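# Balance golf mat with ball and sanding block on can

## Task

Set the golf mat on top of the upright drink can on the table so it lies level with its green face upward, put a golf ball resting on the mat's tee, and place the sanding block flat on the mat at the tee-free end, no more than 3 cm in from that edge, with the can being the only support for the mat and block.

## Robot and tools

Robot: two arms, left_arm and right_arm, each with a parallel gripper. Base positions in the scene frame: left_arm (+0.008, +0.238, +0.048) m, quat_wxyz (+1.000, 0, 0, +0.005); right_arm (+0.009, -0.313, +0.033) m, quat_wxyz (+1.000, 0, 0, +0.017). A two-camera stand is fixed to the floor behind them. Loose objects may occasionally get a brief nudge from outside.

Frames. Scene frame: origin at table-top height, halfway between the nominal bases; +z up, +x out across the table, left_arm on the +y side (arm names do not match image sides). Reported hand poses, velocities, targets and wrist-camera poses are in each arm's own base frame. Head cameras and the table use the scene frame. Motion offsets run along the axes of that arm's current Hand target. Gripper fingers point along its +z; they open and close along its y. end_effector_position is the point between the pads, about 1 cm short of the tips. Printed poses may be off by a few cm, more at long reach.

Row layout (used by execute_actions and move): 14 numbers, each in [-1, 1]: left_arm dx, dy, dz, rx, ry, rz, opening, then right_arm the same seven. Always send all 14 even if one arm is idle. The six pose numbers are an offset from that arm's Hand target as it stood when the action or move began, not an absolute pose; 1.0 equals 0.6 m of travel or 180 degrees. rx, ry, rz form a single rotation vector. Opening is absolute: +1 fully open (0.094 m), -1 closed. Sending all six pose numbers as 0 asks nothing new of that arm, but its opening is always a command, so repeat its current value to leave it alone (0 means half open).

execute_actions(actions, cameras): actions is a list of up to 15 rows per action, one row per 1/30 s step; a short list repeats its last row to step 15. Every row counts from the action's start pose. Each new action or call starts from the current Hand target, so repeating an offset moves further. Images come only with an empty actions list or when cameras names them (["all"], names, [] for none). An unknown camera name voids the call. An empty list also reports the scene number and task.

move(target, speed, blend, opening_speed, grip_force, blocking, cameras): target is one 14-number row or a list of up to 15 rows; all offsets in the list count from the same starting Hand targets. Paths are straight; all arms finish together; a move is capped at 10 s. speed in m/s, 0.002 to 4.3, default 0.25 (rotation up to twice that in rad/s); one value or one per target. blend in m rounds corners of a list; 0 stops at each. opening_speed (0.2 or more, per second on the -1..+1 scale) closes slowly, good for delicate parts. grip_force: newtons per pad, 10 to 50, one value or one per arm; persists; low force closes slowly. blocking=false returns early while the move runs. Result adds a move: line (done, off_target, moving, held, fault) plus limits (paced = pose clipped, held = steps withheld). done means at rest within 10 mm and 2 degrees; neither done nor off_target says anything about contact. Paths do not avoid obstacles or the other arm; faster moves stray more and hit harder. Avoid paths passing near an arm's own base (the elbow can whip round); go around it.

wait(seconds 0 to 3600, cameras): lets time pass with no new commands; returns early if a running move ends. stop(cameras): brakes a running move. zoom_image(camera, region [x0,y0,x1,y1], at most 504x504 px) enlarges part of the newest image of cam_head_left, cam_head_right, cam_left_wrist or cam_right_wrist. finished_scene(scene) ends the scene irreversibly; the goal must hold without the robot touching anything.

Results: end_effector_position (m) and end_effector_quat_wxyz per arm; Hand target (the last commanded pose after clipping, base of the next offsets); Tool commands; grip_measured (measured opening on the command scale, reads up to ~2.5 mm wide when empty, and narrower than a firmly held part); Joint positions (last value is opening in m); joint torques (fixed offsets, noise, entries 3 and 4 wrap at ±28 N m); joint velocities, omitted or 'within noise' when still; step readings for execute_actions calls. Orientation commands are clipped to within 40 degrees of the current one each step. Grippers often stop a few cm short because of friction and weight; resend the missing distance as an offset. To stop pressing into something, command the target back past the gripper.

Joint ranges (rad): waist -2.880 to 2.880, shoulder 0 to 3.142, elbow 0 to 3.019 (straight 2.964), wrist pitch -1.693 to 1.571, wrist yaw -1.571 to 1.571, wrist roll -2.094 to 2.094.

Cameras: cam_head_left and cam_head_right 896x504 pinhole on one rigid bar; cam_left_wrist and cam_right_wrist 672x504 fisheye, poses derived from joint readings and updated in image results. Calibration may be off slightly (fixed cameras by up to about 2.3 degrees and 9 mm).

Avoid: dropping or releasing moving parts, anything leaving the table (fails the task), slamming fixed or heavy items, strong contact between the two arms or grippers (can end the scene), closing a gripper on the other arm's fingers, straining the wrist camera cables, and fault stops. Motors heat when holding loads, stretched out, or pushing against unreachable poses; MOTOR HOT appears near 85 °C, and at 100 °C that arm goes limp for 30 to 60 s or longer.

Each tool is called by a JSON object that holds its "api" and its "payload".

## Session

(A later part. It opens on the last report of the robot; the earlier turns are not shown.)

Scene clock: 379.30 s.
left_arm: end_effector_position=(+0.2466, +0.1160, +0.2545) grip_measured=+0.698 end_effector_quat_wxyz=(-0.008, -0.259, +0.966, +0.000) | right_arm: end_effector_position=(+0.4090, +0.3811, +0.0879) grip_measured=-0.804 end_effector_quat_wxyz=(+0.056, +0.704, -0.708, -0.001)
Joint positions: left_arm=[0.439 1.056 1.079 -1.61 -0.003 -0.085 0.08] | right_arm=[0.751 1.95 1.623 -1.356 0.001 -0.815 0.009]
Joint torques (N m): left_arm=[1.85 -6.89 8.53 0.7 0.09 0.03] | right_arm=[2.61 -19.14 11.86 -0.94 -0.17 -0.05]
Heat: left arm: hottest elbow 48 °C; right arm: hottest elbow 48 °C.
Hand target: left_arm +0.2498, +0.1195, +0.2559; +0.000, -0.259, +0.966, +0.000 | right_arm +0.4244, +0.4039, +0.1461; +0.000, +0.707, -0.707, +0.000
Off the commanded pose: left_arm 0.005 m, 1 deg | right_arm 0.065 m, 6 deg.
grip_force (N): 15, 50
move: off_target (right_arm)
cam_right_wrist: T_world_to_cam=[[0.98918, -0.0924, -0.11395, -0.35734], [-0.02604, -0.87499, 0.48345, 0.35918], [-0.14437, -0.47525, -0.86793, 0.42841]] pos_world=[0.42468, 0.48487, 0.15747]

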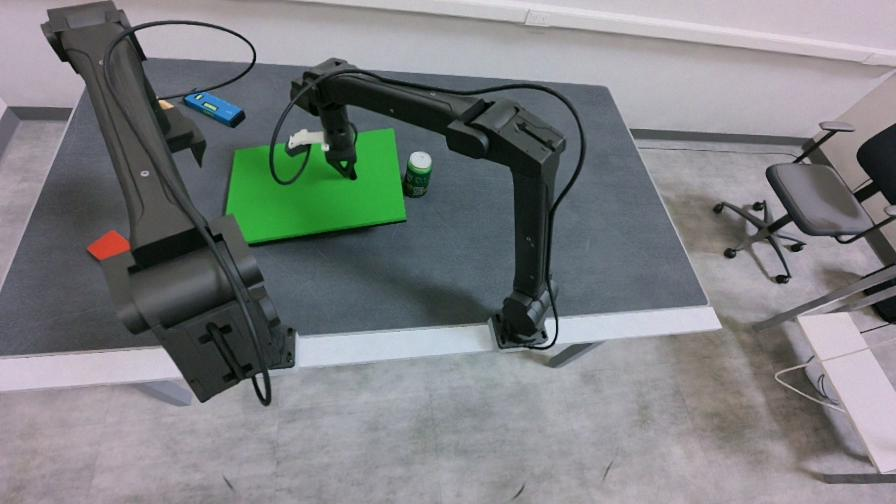

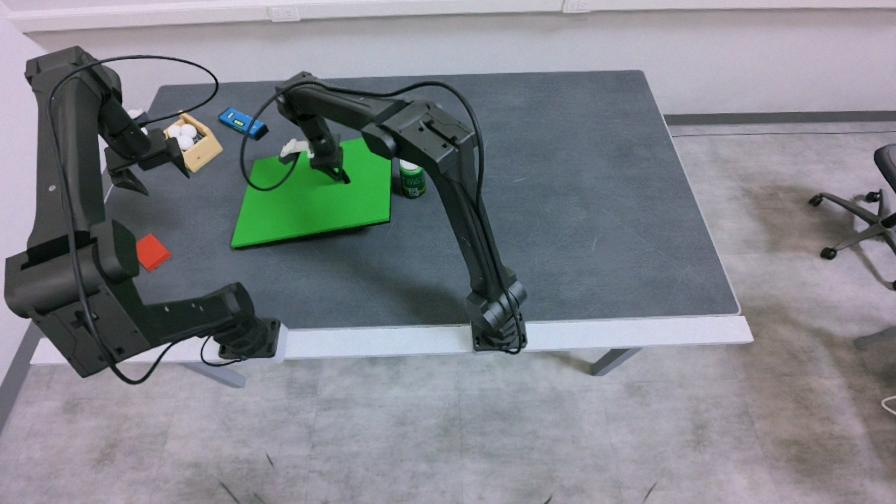

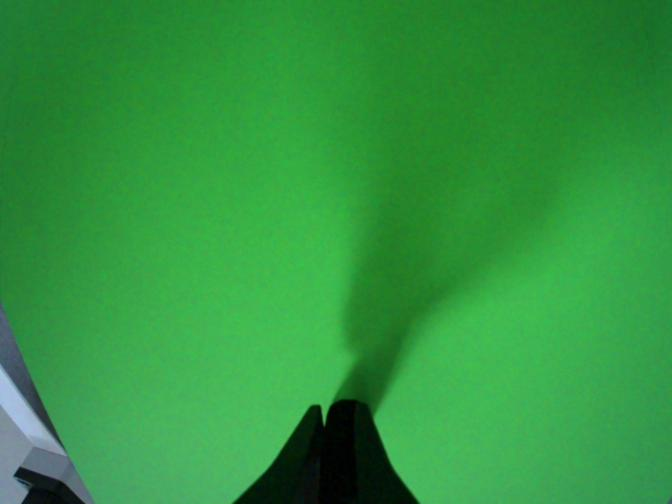

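{"api": "move", "payload": {"target": [0,0,0,0,0,0,0.7, -0.035,-0.01,-0.13,0,0,0,-1.0], "speed": 0.1, "cameras": ["cam_head_left","cam_head_right"]}}

Scene clock: 382.37 s.
left_arm: end_effector_position=(+0.2466, +0.1160, +0.2545) grip_measured=+0.698 end_effector_quat_wxyz=(-0.008, -0.259, +0.966, +0.000) | right_arm: end_effector_position=(+0.4185, +0.4055, +0.1801) grip_measured=-0.825 end_effector_quat_wxyz=(+0.047, +0.706, -0.706, +0.000)
Joint positions: left_arm=[0.439 1.056 1.079 -1.61 -0.003 -0.085 0.08] | right_arm=[0.771 1.95 1.871 -1.585 0.001 -0.8 0.008]
Joint torques (N m): left_arm=[2.32 -7.41 8.47 0.73 0.1 0.06] | right_arm=[2.14 -15.74 13.04 -0.49 -0.11 0.02]
Heat: left arm: hottest elbow 48 °C; right arm: hottest elbow 49 °C.
Hand target: left_arm +0.2498, +0.1195, +0.2559; +0.000, -0.259, +0.966, +0.000 | right_arm +0.4303, +0.4250, +0.2242; +0.000, +0.707, -0.707, +0.000
Off the commanded pose: left_arm 0.005 m, 1 deg | right_arm 0.050 m, 5 deg.
grip_force (N): 15, 50
move: off_target (right_arm)

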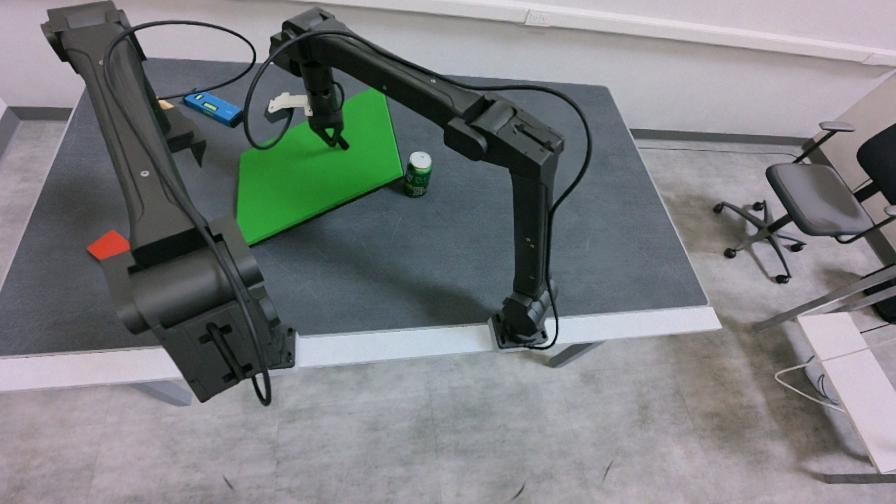

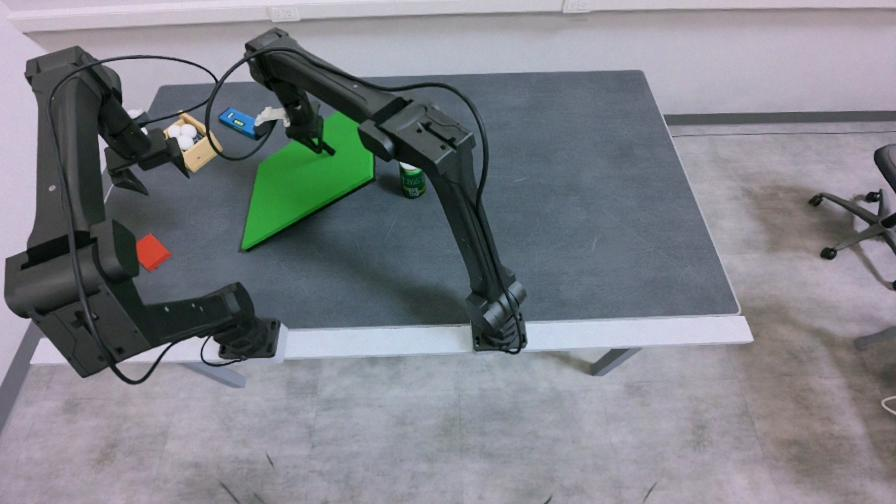

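{"api": "move", "payload": {"target": [0,0,0,0,0,0,0.7, 0.25,-0.012,-0.06,0,0,0,-1.0], "speed": 0.1, "cameras": ["cam_head_left","cam_head_right","cam_left_wrist","cam_right_wrist"]}}

Scene clock: 386.43 s.
left_arm: end_effector_position=(+0.2466, +0.1160, +0.2545) grip_measured=+0.698 end_effector_quat_wxyz=(-0.008, -0.259, +0.966, +0.000) | right_arm: end_effector_position=(+0.4398, +0.2779, +0.2226) grip_measured=-0.837 end_effector_quat_wxyz=(+0.035, +0.702, -0.712, -0.005)
Joint positions: left_arm=[0.439 1.056 1.079 -1.61 -0.003 -0.085 0.08] | right_arm=[0.566 1.75 1.694 -1.585 0.005 -0.991 0.008]
Joint torques (N m): left_arm=[1.73 -7.53 8.44 0.69 0.11 0.06] | right_arm=[0.97 -16.73 8.1 -0.1 -0.23 -0.25]
Heat: left arm: hottest elbow 48 °C; right arm: hottest elbow 50 °C.
Hand target: left_arm +0.2498, +0.1195, +0.2559; +0.000, -0.259, +0.966, +0.000 | right_arm +0.4376, +0.2751, +0.2601; +0.000, +0.707, -0.707, +0.000
Off the commanded pose: left_arm 0.005 m, 1 deg | right_arm 0.038 m, 4 deg.
grip_force (N): 15, 50
move: off_target (right_arm)
cam_left_wrist: T_world_to_cam=[[0.42788, -0.90182, -0.06032, 0.01796], [-0.78296, -0.40318, 0.47373, 0.17244], [-0.45154, -0.15546, -0.8786, 0.46094]] pos_world=[0.33547, 0.15738, 0.32438]
cam_right_wrist: T_world_to_cam=[[0.99095, -0.09818, -0.0915, -0.38612], [-0.04659, -0.89105, 0.4515, 0.22528], [-0.12586, -0.44316, -0.88757, 0.488]] pos_world=[0.45454, 0.37909, 0.29608]

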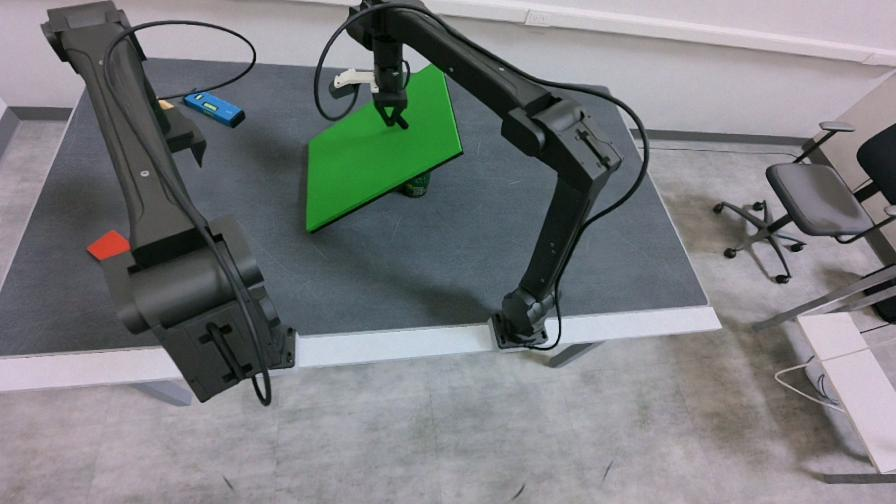

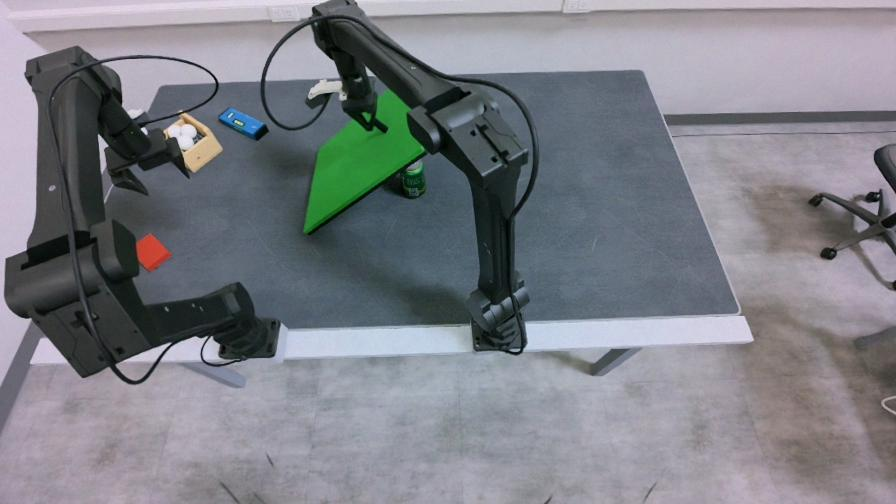

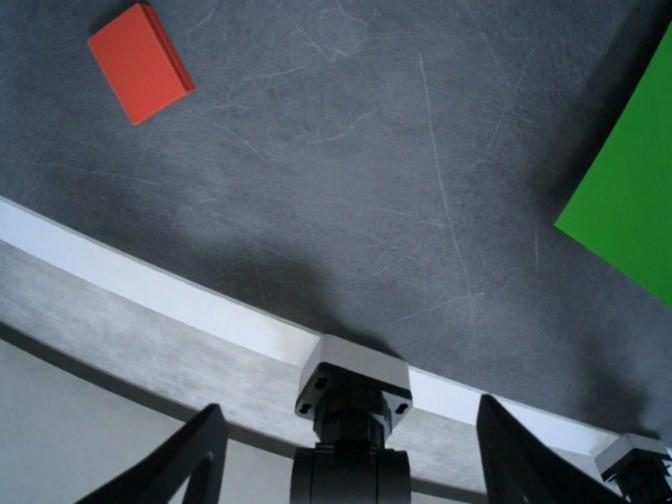

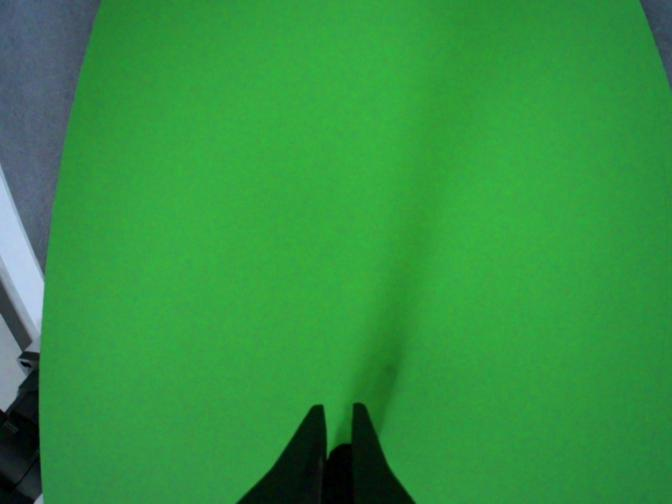

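{"api": "move", "payload": {"target": [0,0,0,0,0,0,0.7, 0.085,0.015,-0.01,0,0,0,-1.0], "speed": 0.1, "cameras": ["cam_head_left","cam_head_right","cam_left_wrist","cam_right_wrist"]}}

Scene clock: 390.33 s.
left_arm: end_effector_position=(+0.2466, +0.1160, +0.2545) grip_measured=+0.698 end_effector_quat_wxyz=(-0.008, -0.259, +0.966, +0.000) | right_arm: end_effector_position=(+0.4300, +0.2254, +0.2343) grip_measured=-0.837 end_effector_quat_wxyz=(+0.033, +0.702, -0.711, -0.008)
Joint positions: left_arm=[0.439 1.056 1.079 -1.61 -0.003 -0.085 0.08] | right_arm=[0.485 1.654 1.6 -1.585 0.004 -1.072 0.008]
Joint torques (N m): left_arm=[1.73 -7.06 8.43 0.75 0.12 0.04] | right_arm=[0.73 -15.38 8.01 -0.05 -0.23 -0.19]
Heat: left arm: hottest elbow 48 °C; right arm: hottest elbow 49 °C.
Hand target: left_arm +0.2498, +0.1195, +0.2559; +0.000, -0.259, +0.966, +0.000 | right_arm +0.4287, +0.2239, +0.2662; +0.000, +0.707, -0.707, +0.000
Off the commanded pose: left_arm 0.005 m, 1 deg | right_arm 0.032 m, 4 deg.
grip_force (N): 15, 50
move: off_target (right_arm)
cam_left_wrist: T_world_to_cam=[[0.42788, -0.90182, -0.06032, 0.01796], [-0.78296, -0.40318, 0.47373, 0.17244], [-0.45154, -0.15546, -0.8786, 0.46094]] pos_world=[0.33547, 0.15738, 0.32438]
cam_right_wrist: T_world_to_cam=[[0.9908, -0.09709, -0.09428, -0.38011], [-0.04513, -0.89382, 0.44615, 0.17402], [-0.12759, -0.43779, -0.88998, 0.47404]] pos_world=[0.44495, 0.32617, 0.30841]

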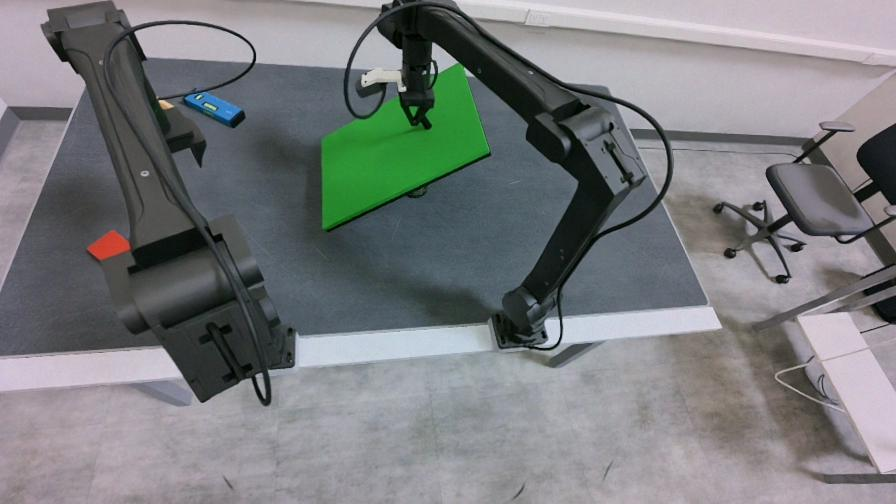

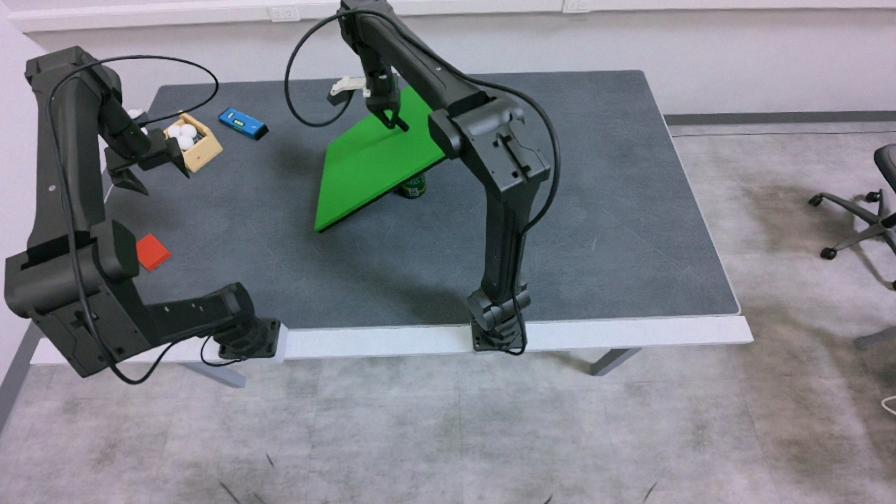

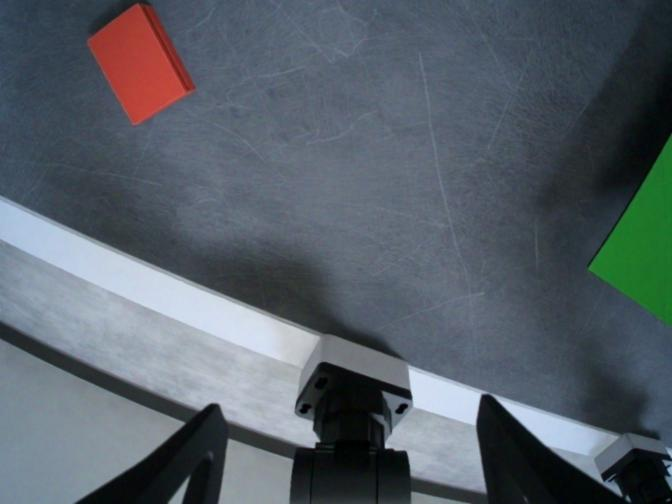

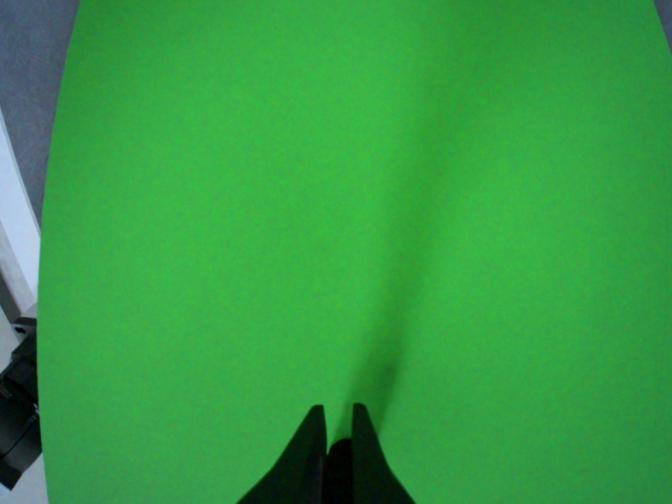

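{"api": "zoom_image", "payload": {"camera": "cam_head_left", "region": [310, 40, 510, 240]}}

{"api": "zoom_image", "payload": {"camera": "cam_head_right", "region": [300, 60, 480, 240]}}

{"api": "zoom_image", "payload": {"camera": "cam_right_wrist", "region": [240, 330, 440, 504]}}

Scaled by 2.520.

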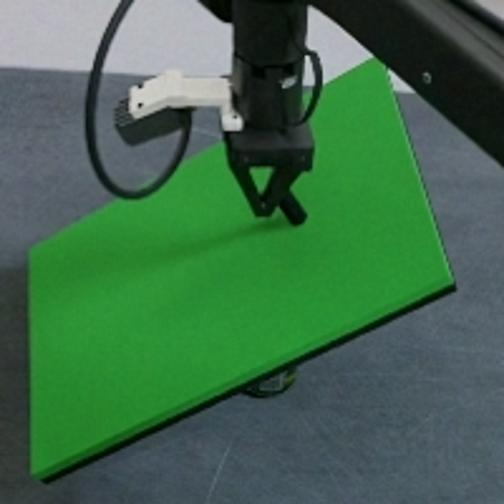

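Scaled by 2.800.

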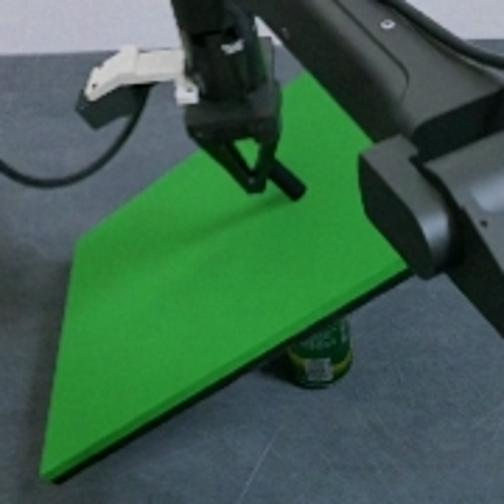

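Scaled by 2.520 from the camera's image (finer frame: 960x720).

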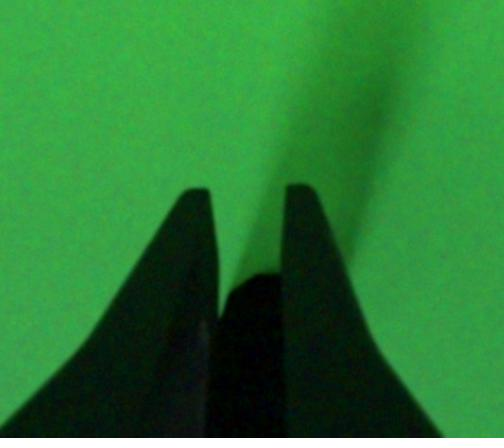

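{"api": "move", "payload": {"target": [0,0,0,0,0,0,0.7, 0.0433,0,0.06,0,-0.0667,0,-1.0], "speed": 0.06, "cameras": ["cam_head_left","cam_head_right","cam_right_wrist"]}}

Scene clock: 417.53 s.
left_arm: end_effector_position=(+0.2466, +0.1160, +0.2545) grip_measured=+0.698 end_effector_quat_wxyz=(-0.008, -0.259, +0.966, +0.000) | right_arm: end_effector_position=(+0.4236, +0.1988, +0.1965) grip_measured=-0.837 end_effector_quat_wxyz=(-0.031, +0.698, -0.710, -0.087)
Joint positions: left_arm=[0.439 1.056 1.079 -1.61 -0.003 -0.085 0.08] | right_arm=[0.372 1.582 1.405 -1.407 -0.184 -1.184 0.008]
Joint torques (N m): left_arm=[2.02 -7.59 8.47 0.7 0.13 0.02] | right_arm=[0.32 -14.62 8.14 0.73 -0.57 -0.23]
Heat: left arm: hottest elbow 47 °C; right arm: hottest elbow 50 °C.
Hand target: left_arm +0.2498, +0.1195, +0.2559; +0.000, -0.259, +0.966, +0.000 | right_arm +0.4287, +0.1979, +0.2301; -0.074, +0.703, -0.703, -0.074
Off the commanded pose: left_arm 0.005 m, 1 deg | right_arm 0.034 m, 5 deg.
grip_force (N): 15, 50
move: off_target (right_arm)
cam_right_wrist: T_world_to_cam=[[0.98758, -0.08376, -0.1329, -0.3735], [-0.04706, -0.96489, 0.2584, 0.21855], [-0.14988, -0.24894, -0.95685, 0.41291]] pos_world=[0.44104, 0.28237, 0.28898]

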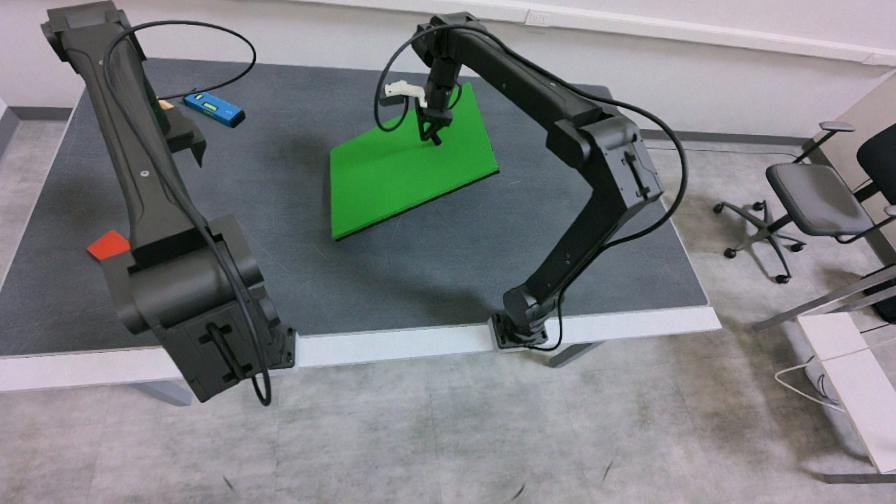

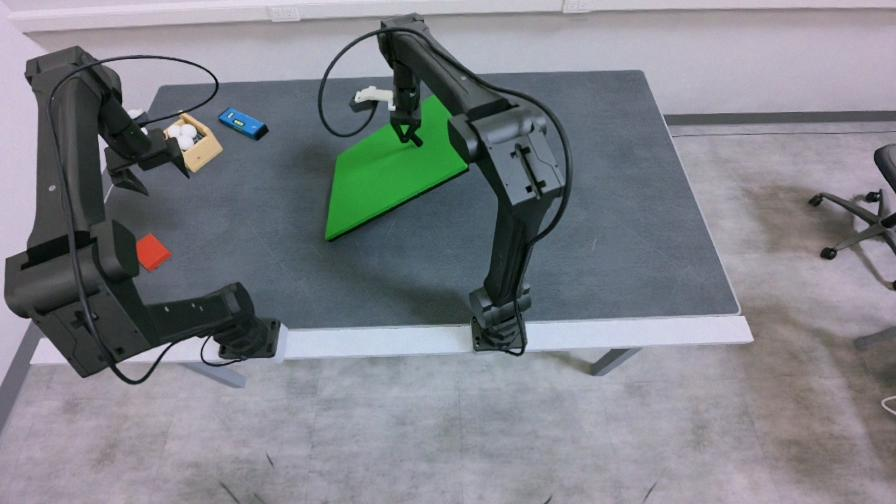

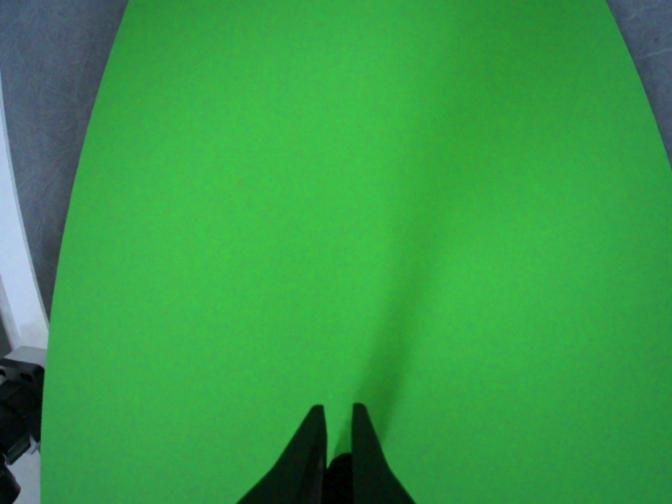

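{"api": "zoom_image", "payload": {"camera": "cam_head_left", "region": [320, 60, 520, 260]}}

{"api": "zoom_image", "payload": {"camera": "cam_head_right", "region": [310, 70, 490, 250]}}

Scaled by 2.520.

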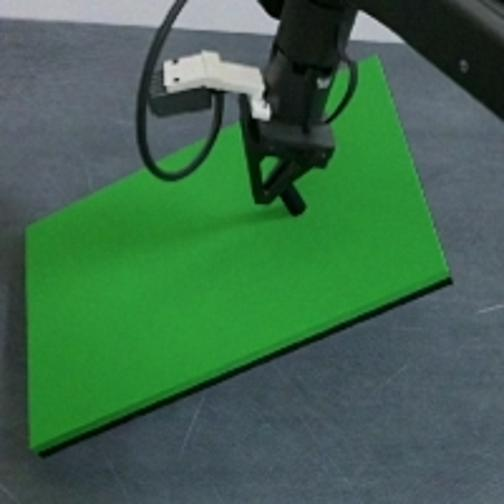

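Scaled by 2.800.

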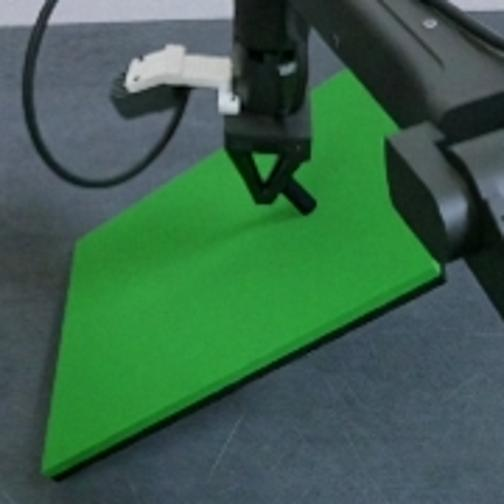

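{"api": "move", "payload": {"target": [0,0,0,0,0,0,0.7, 0.0608,-0.02,-0.0266,0,0,0,-1.0], "speed": 0.06, "cameras": ["cam_head_left","cam_head_right"]}}

{"api": "zoom_image", "payload": {"camera": "cam_head_left", "region": [320, 60, 520, 260]}}

{"api": "zoom_image", "payload": {"camera": "cam_head_right", "region": [310, 70, 490, 250]}}

Scene clock: 434.07 s.
left_arm: end_effector_position=(+0.2466, +0.1160, +0.2545) grip_measured=+0.698 end_effector_quat_wxyz=(-0.008, -0.259, +0.966, +0.000) | right_arm: end_effector_position=(+0.4361, +0.1604, +0.1986) grip_measured=-0.837 end_effector_quat_wxyz=(-0.036, +0.698, -0.710, -0.089)
Joint positions: left_arm=[0.439 1.056 1.079 -1.61 -0.003 -0.085 0.08] | right_arm=[0.282 1.577 1.405 -1.419 -0.191 -1.274 0.008]
Joint torques (N m): left_arm=[1.73 -7.47 8.53 0.68 0.09 0.05] | right_arm=[1.26 -14.1 9.37 -0.39 -0.58 -0.31]
Heat: left arm: hottest elbow 47 °C; right arm: hottest elbow 50 °C.
Hand target: left_arm +0.2498, +0.1195, +0.2559; +0.000, -0.259, +0.966, +0.000 | right_arm +0.4407, +0.1589, +0.2381; -0.074, +0.703, -0.703, -0.074
Off the commanded pose: left_arm 0.005 m, 1 deg | right_arm 0.040 m, 5 deg.
grip_force (N): 15, 50
move: off_target (right_arm)

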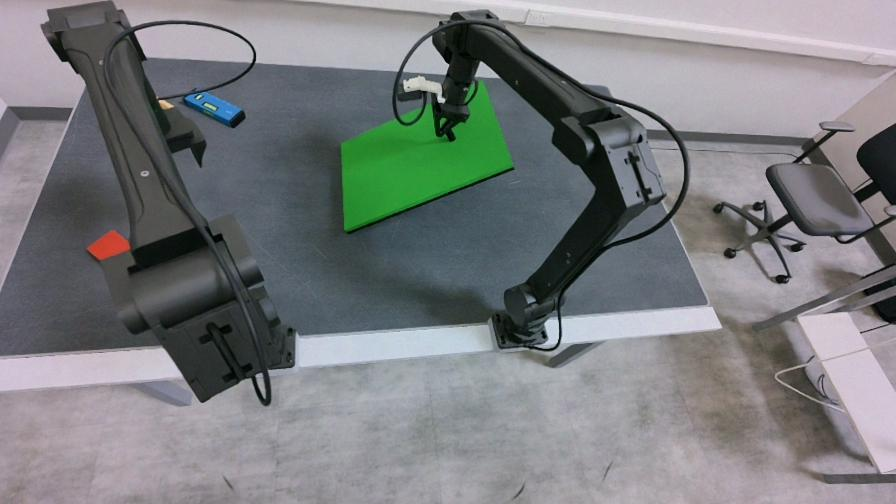

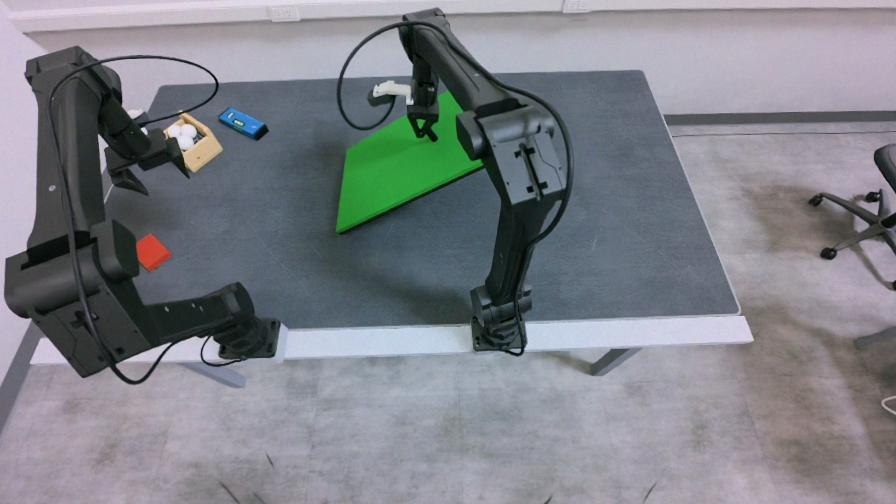

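Scaled by 2.520.

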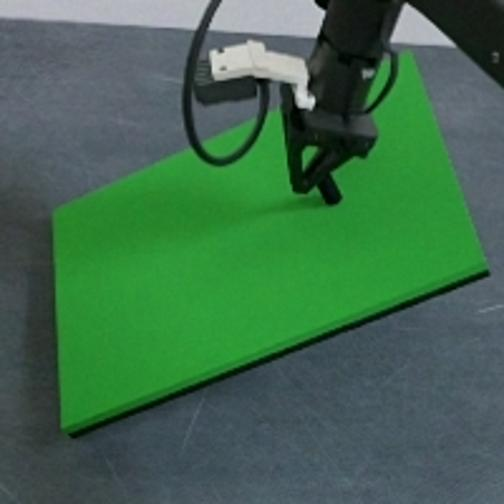

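Scaled by 2.800.

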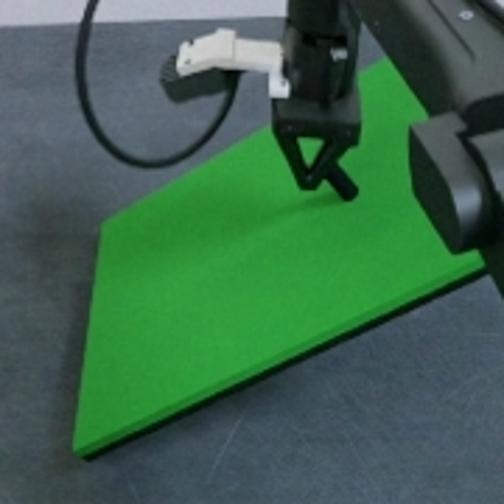

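{"api": "move", "payload": {"target": [0,0,0,0,0,0,0.7, 0.028,0.0,0.037,0,0,0,-1.0], "speed": 0.04, "cameras": ["cam_head_left","cam_head_right"]}}

{"api": "zoom_image", "payload": {"camera": "cam_head_left", "region": [320, 60, 520, 260]}}

{"api": "zoom_image", "payload": {"camera": "cam_head_right", "region": [310, 70, 490, 250]}}

Scene clock: 438.00 s.
left_arm: end_effector_position=(+0.2466, +0.1160, +0.2545) grip_measured=+0.698 end_effector_quat_wxyz=(-0.008, -0.259, +0.966, +0.000) | right_arm: end_effector_position=(+0.4360, +0.1489, +0.1882) grip_measured=-0.837 end_effector_quat_wxyz=(-0.041, +0.699, -0.708, -0.089)
Joint positions: left_arm=[0.439 1.056 1.079 -1.61 -0.003 -0.085 0.08] | right_arm=[0.257 1.571 1.369 -1.387 -0.195 -1.302 0.008]
Joint torques (N m): left_arm=[1.85 -7.47 8.55 0.72 0.12 0.06] | right_arm=[0.91 -13.27 7.47 0.83 -0.45 -0.26]
Heat: left arm: hottest elbow 47 °C; right arm: hottest elbow 50 °C.
Hand target: left_arm +0.2498, +0.1195, +0.2559; +0.000, -0.259, +0.966, +0.000 | right_arm +0.4407, +0.1472, +0.2130; -0.074, +0.703, -0.703, -0.074
Off the commanded pose: left_arm 0.005 m, 1 deg | right_arm 0.025 m, 4 deg.
grip_force (N): 15, 50
move: off_target (right_arm)

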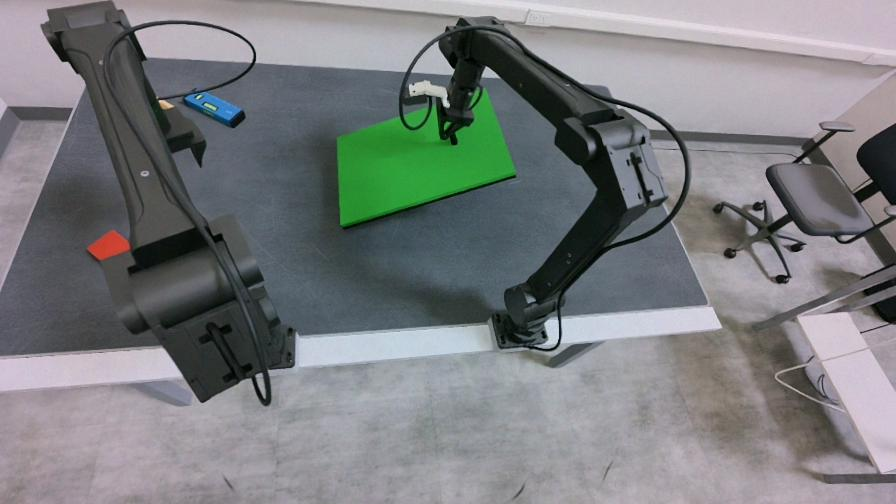

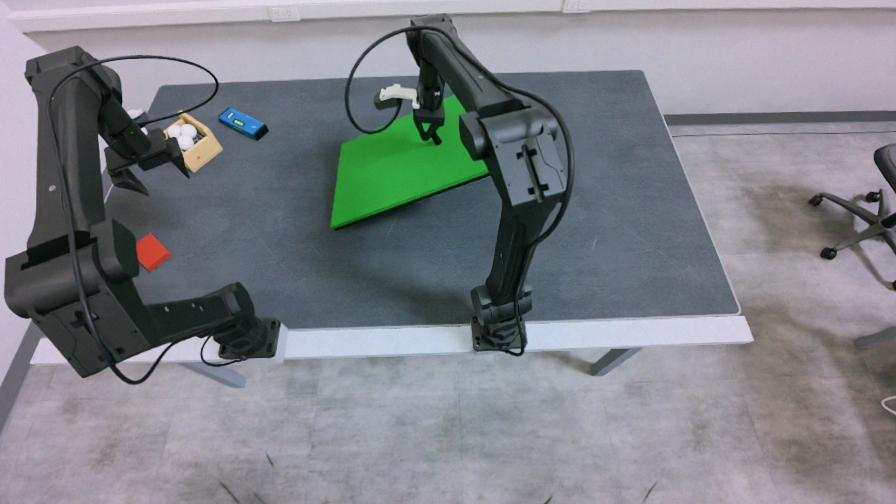

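Scaled by 2.520.

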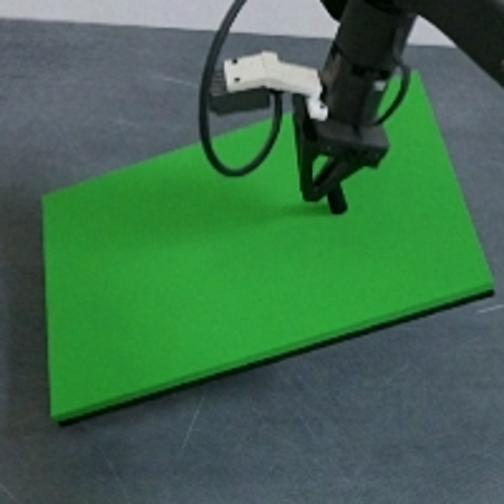

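Scaled by 2.800.

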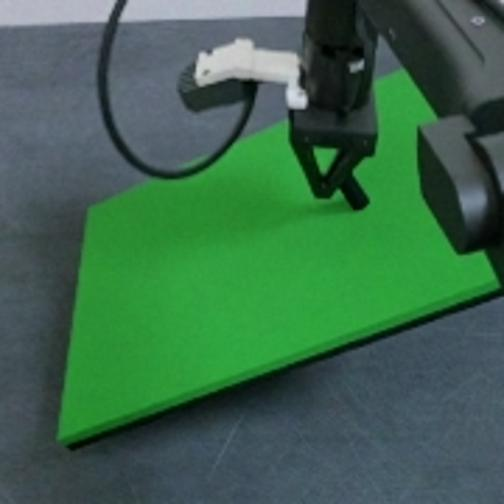

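{"api": "move", "payload": {"target": [0,0,0,0,0,0,0.7, 0.0544,0.0,0.0395,0,-0.0833,0,-1.0], "speed": 0.04, "cameras": ["cam_head_left","cam_head_right"]}}

{"api": "zoom_image", "payload": {"camera": "cam_head_left", "region": [320, 60, 520, 260]}}

{"api": "zoom_image", "payload": {"camera": "cam_head_right", "region": [310, 70, 490, 250]}}

Scene clock: 445.37 s.
left_arm: end_effector_position=(+0.2466, +0.1160, +0.2545) grip_measured=+0.698 end_effector_quat_wxyz=(-0.008, -0.259, +0.966, +0.000) | right_arm: end_effector_position=(+0.4349, +0.1231, +0.1643) grip_measured=-0.837 end_effector_quat_wxyz=(-0.138, +0.683, -0.694, -0.180)
Joint positions: left_arm=[0.439 1.056 1.079 -1.61 -0.003 -0.085 0.08] | right_arm=[0.106 1.554 1.245 -1.27 -0.457 -1.45 0.008]
Joint torques (N m): left_arm=[1.9 -7.36 8.43 0.81 0.1 0.03] | right_arm=[-0.03 -11.28 6.95 0.75 -0.73 -0.26]
Heat: left arm: hottest elbow 47 °C; right arm: hottest elbow 49 °C.
Hand target: left_arm +0.2498, +0.1195, +0.2559; +0.000, -0.259, +0.966, +0.000 | right_arm +0.4407, +0.1202, +0.1829; -0.165, +0.688, -0.687, -0.165
Off the commanded pose: left_arm 0.005 m, 1 deg | right_arm 0.020 m, 4 deg.
grip_force (N): 15, 50
move: off_target (right_arm)

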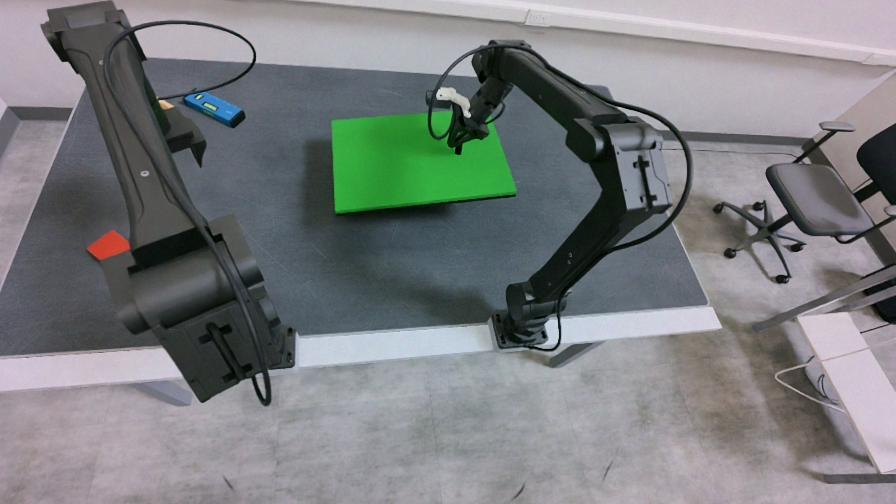

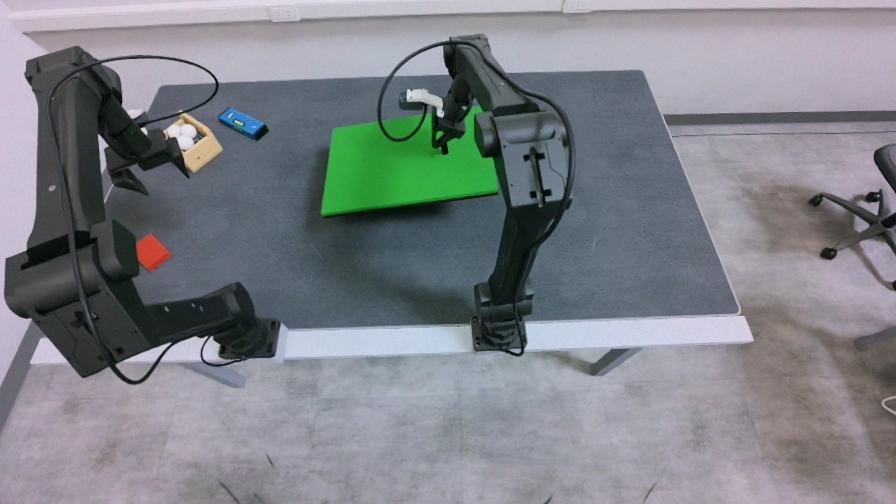

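Scaled by 2.520.

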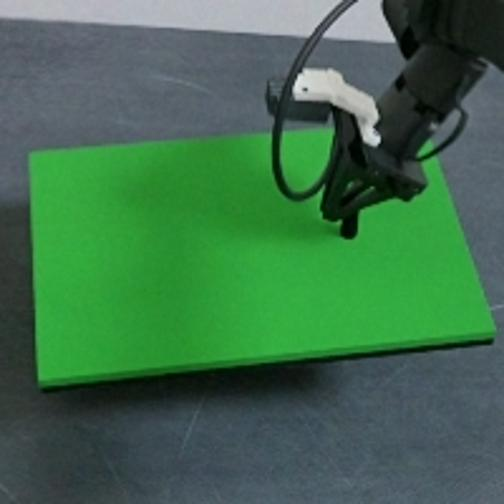

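Scaled by 2.800.

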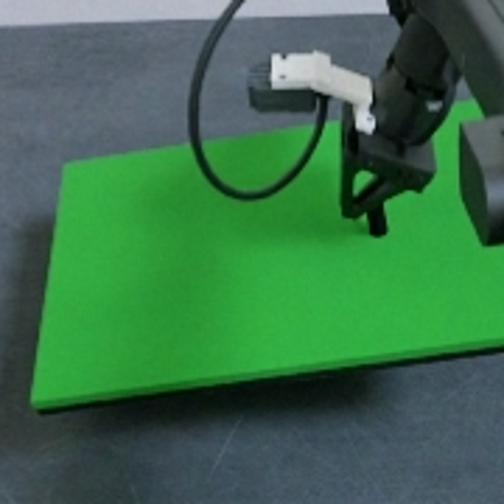

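{"api": "move", "payload": {"target": [0,0,0,0,0,0,0.7, 0.036,0.0,0.019,0,-0.05,0,-1.0], "speed": 0.03, "cameras": ["cam_head_left","cam_head_right","cam_right_wrist"]}}

{"api": "zoom_image", "payload": {"camera": "cam_head_left", "region": [320, 60, 520, 260]}}

{"api": "zoom_image", "payload": {"camera": "cam_head_right", "region": [310, 70, 510, 270]}}

Scene clock: 452.10 s.
left_arm: end_effector_position=(+0.2466, +0.1160, +0.2545) grip_measured=+0.698 end_effector_quat_wxyz=(-0.008, -0.259, +0.966, +0.000) | right_arm: end_effector_position=(+0.4334, +0.1110, +0.1570) grip_measured=-0.837 end_effector_quat_wxyz=(-0.203, +0.672, -0.676, -0.225)
Joint positions: left_arm=[0.439 1.056 1.079 -1.61 -0.003 -0.085 0.08] | right_arm=[0.025 1.554 1.186 -1.22 -0.616 -1.544 0.008]
Joint torques (N m): left_arm=[1.85 -7.36 8.4 0.73 0.11 0.06] | right_arm=[0.15 -9.76 6.93 0.65 -0.87 -0.17]
Heat: left arm: hottest elbow 47 °C; right arm: hottest elbow 49 °C.
Hand target: left_arm +0.2498, +0.1195, +0.2559; +0.000, -0.259, +0.966, +0.000 | right_arm +0.4407, +0.1061, +0.1629; -0.219, +0.673, -0.672, -0.219
Off the commanded pose: left_arm 0.005 m, 1 deg | right_arm 0.011 m, 2 deg.
grip_force (N): 15, 50
move: off_target (right_arm)
cam_right_wrist: T_world_to_cam=[[0.99296, -0.04029, -0.11142, -0.40636], [-0.06084, -0.98035, -0.18764, 0.22227], [-0.10167, 0.1931, -0.9759, 0.28773]] pos_world=[0.44628, 0.14597, 0.27722]

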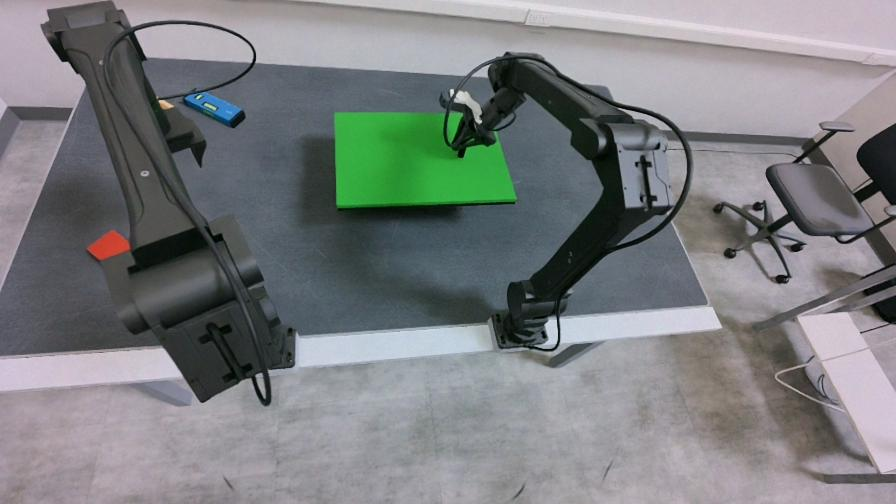

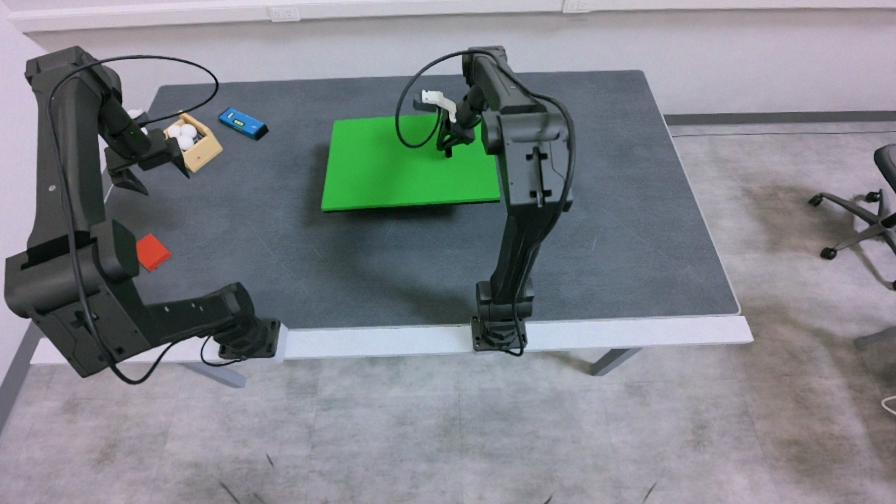

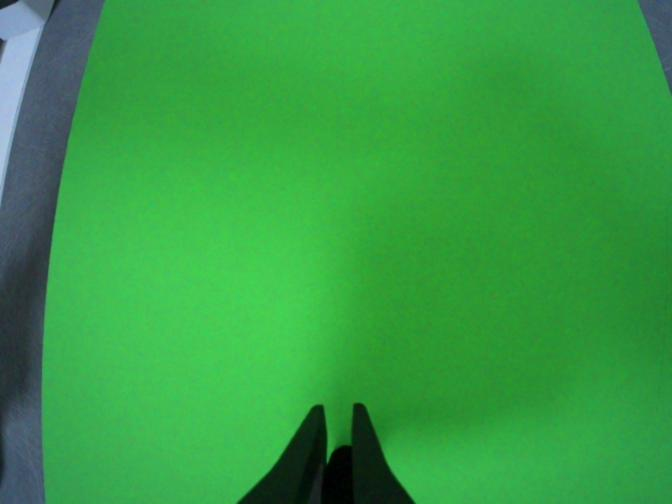

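Scaled by 2.520.

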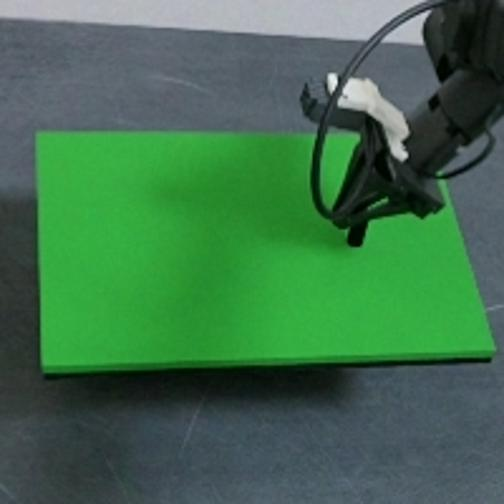

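Scaled by 2.520.

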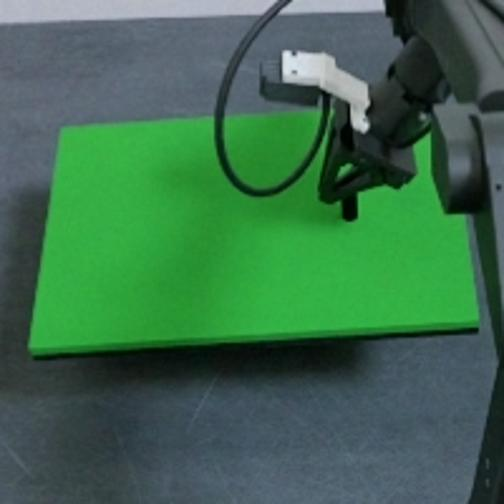

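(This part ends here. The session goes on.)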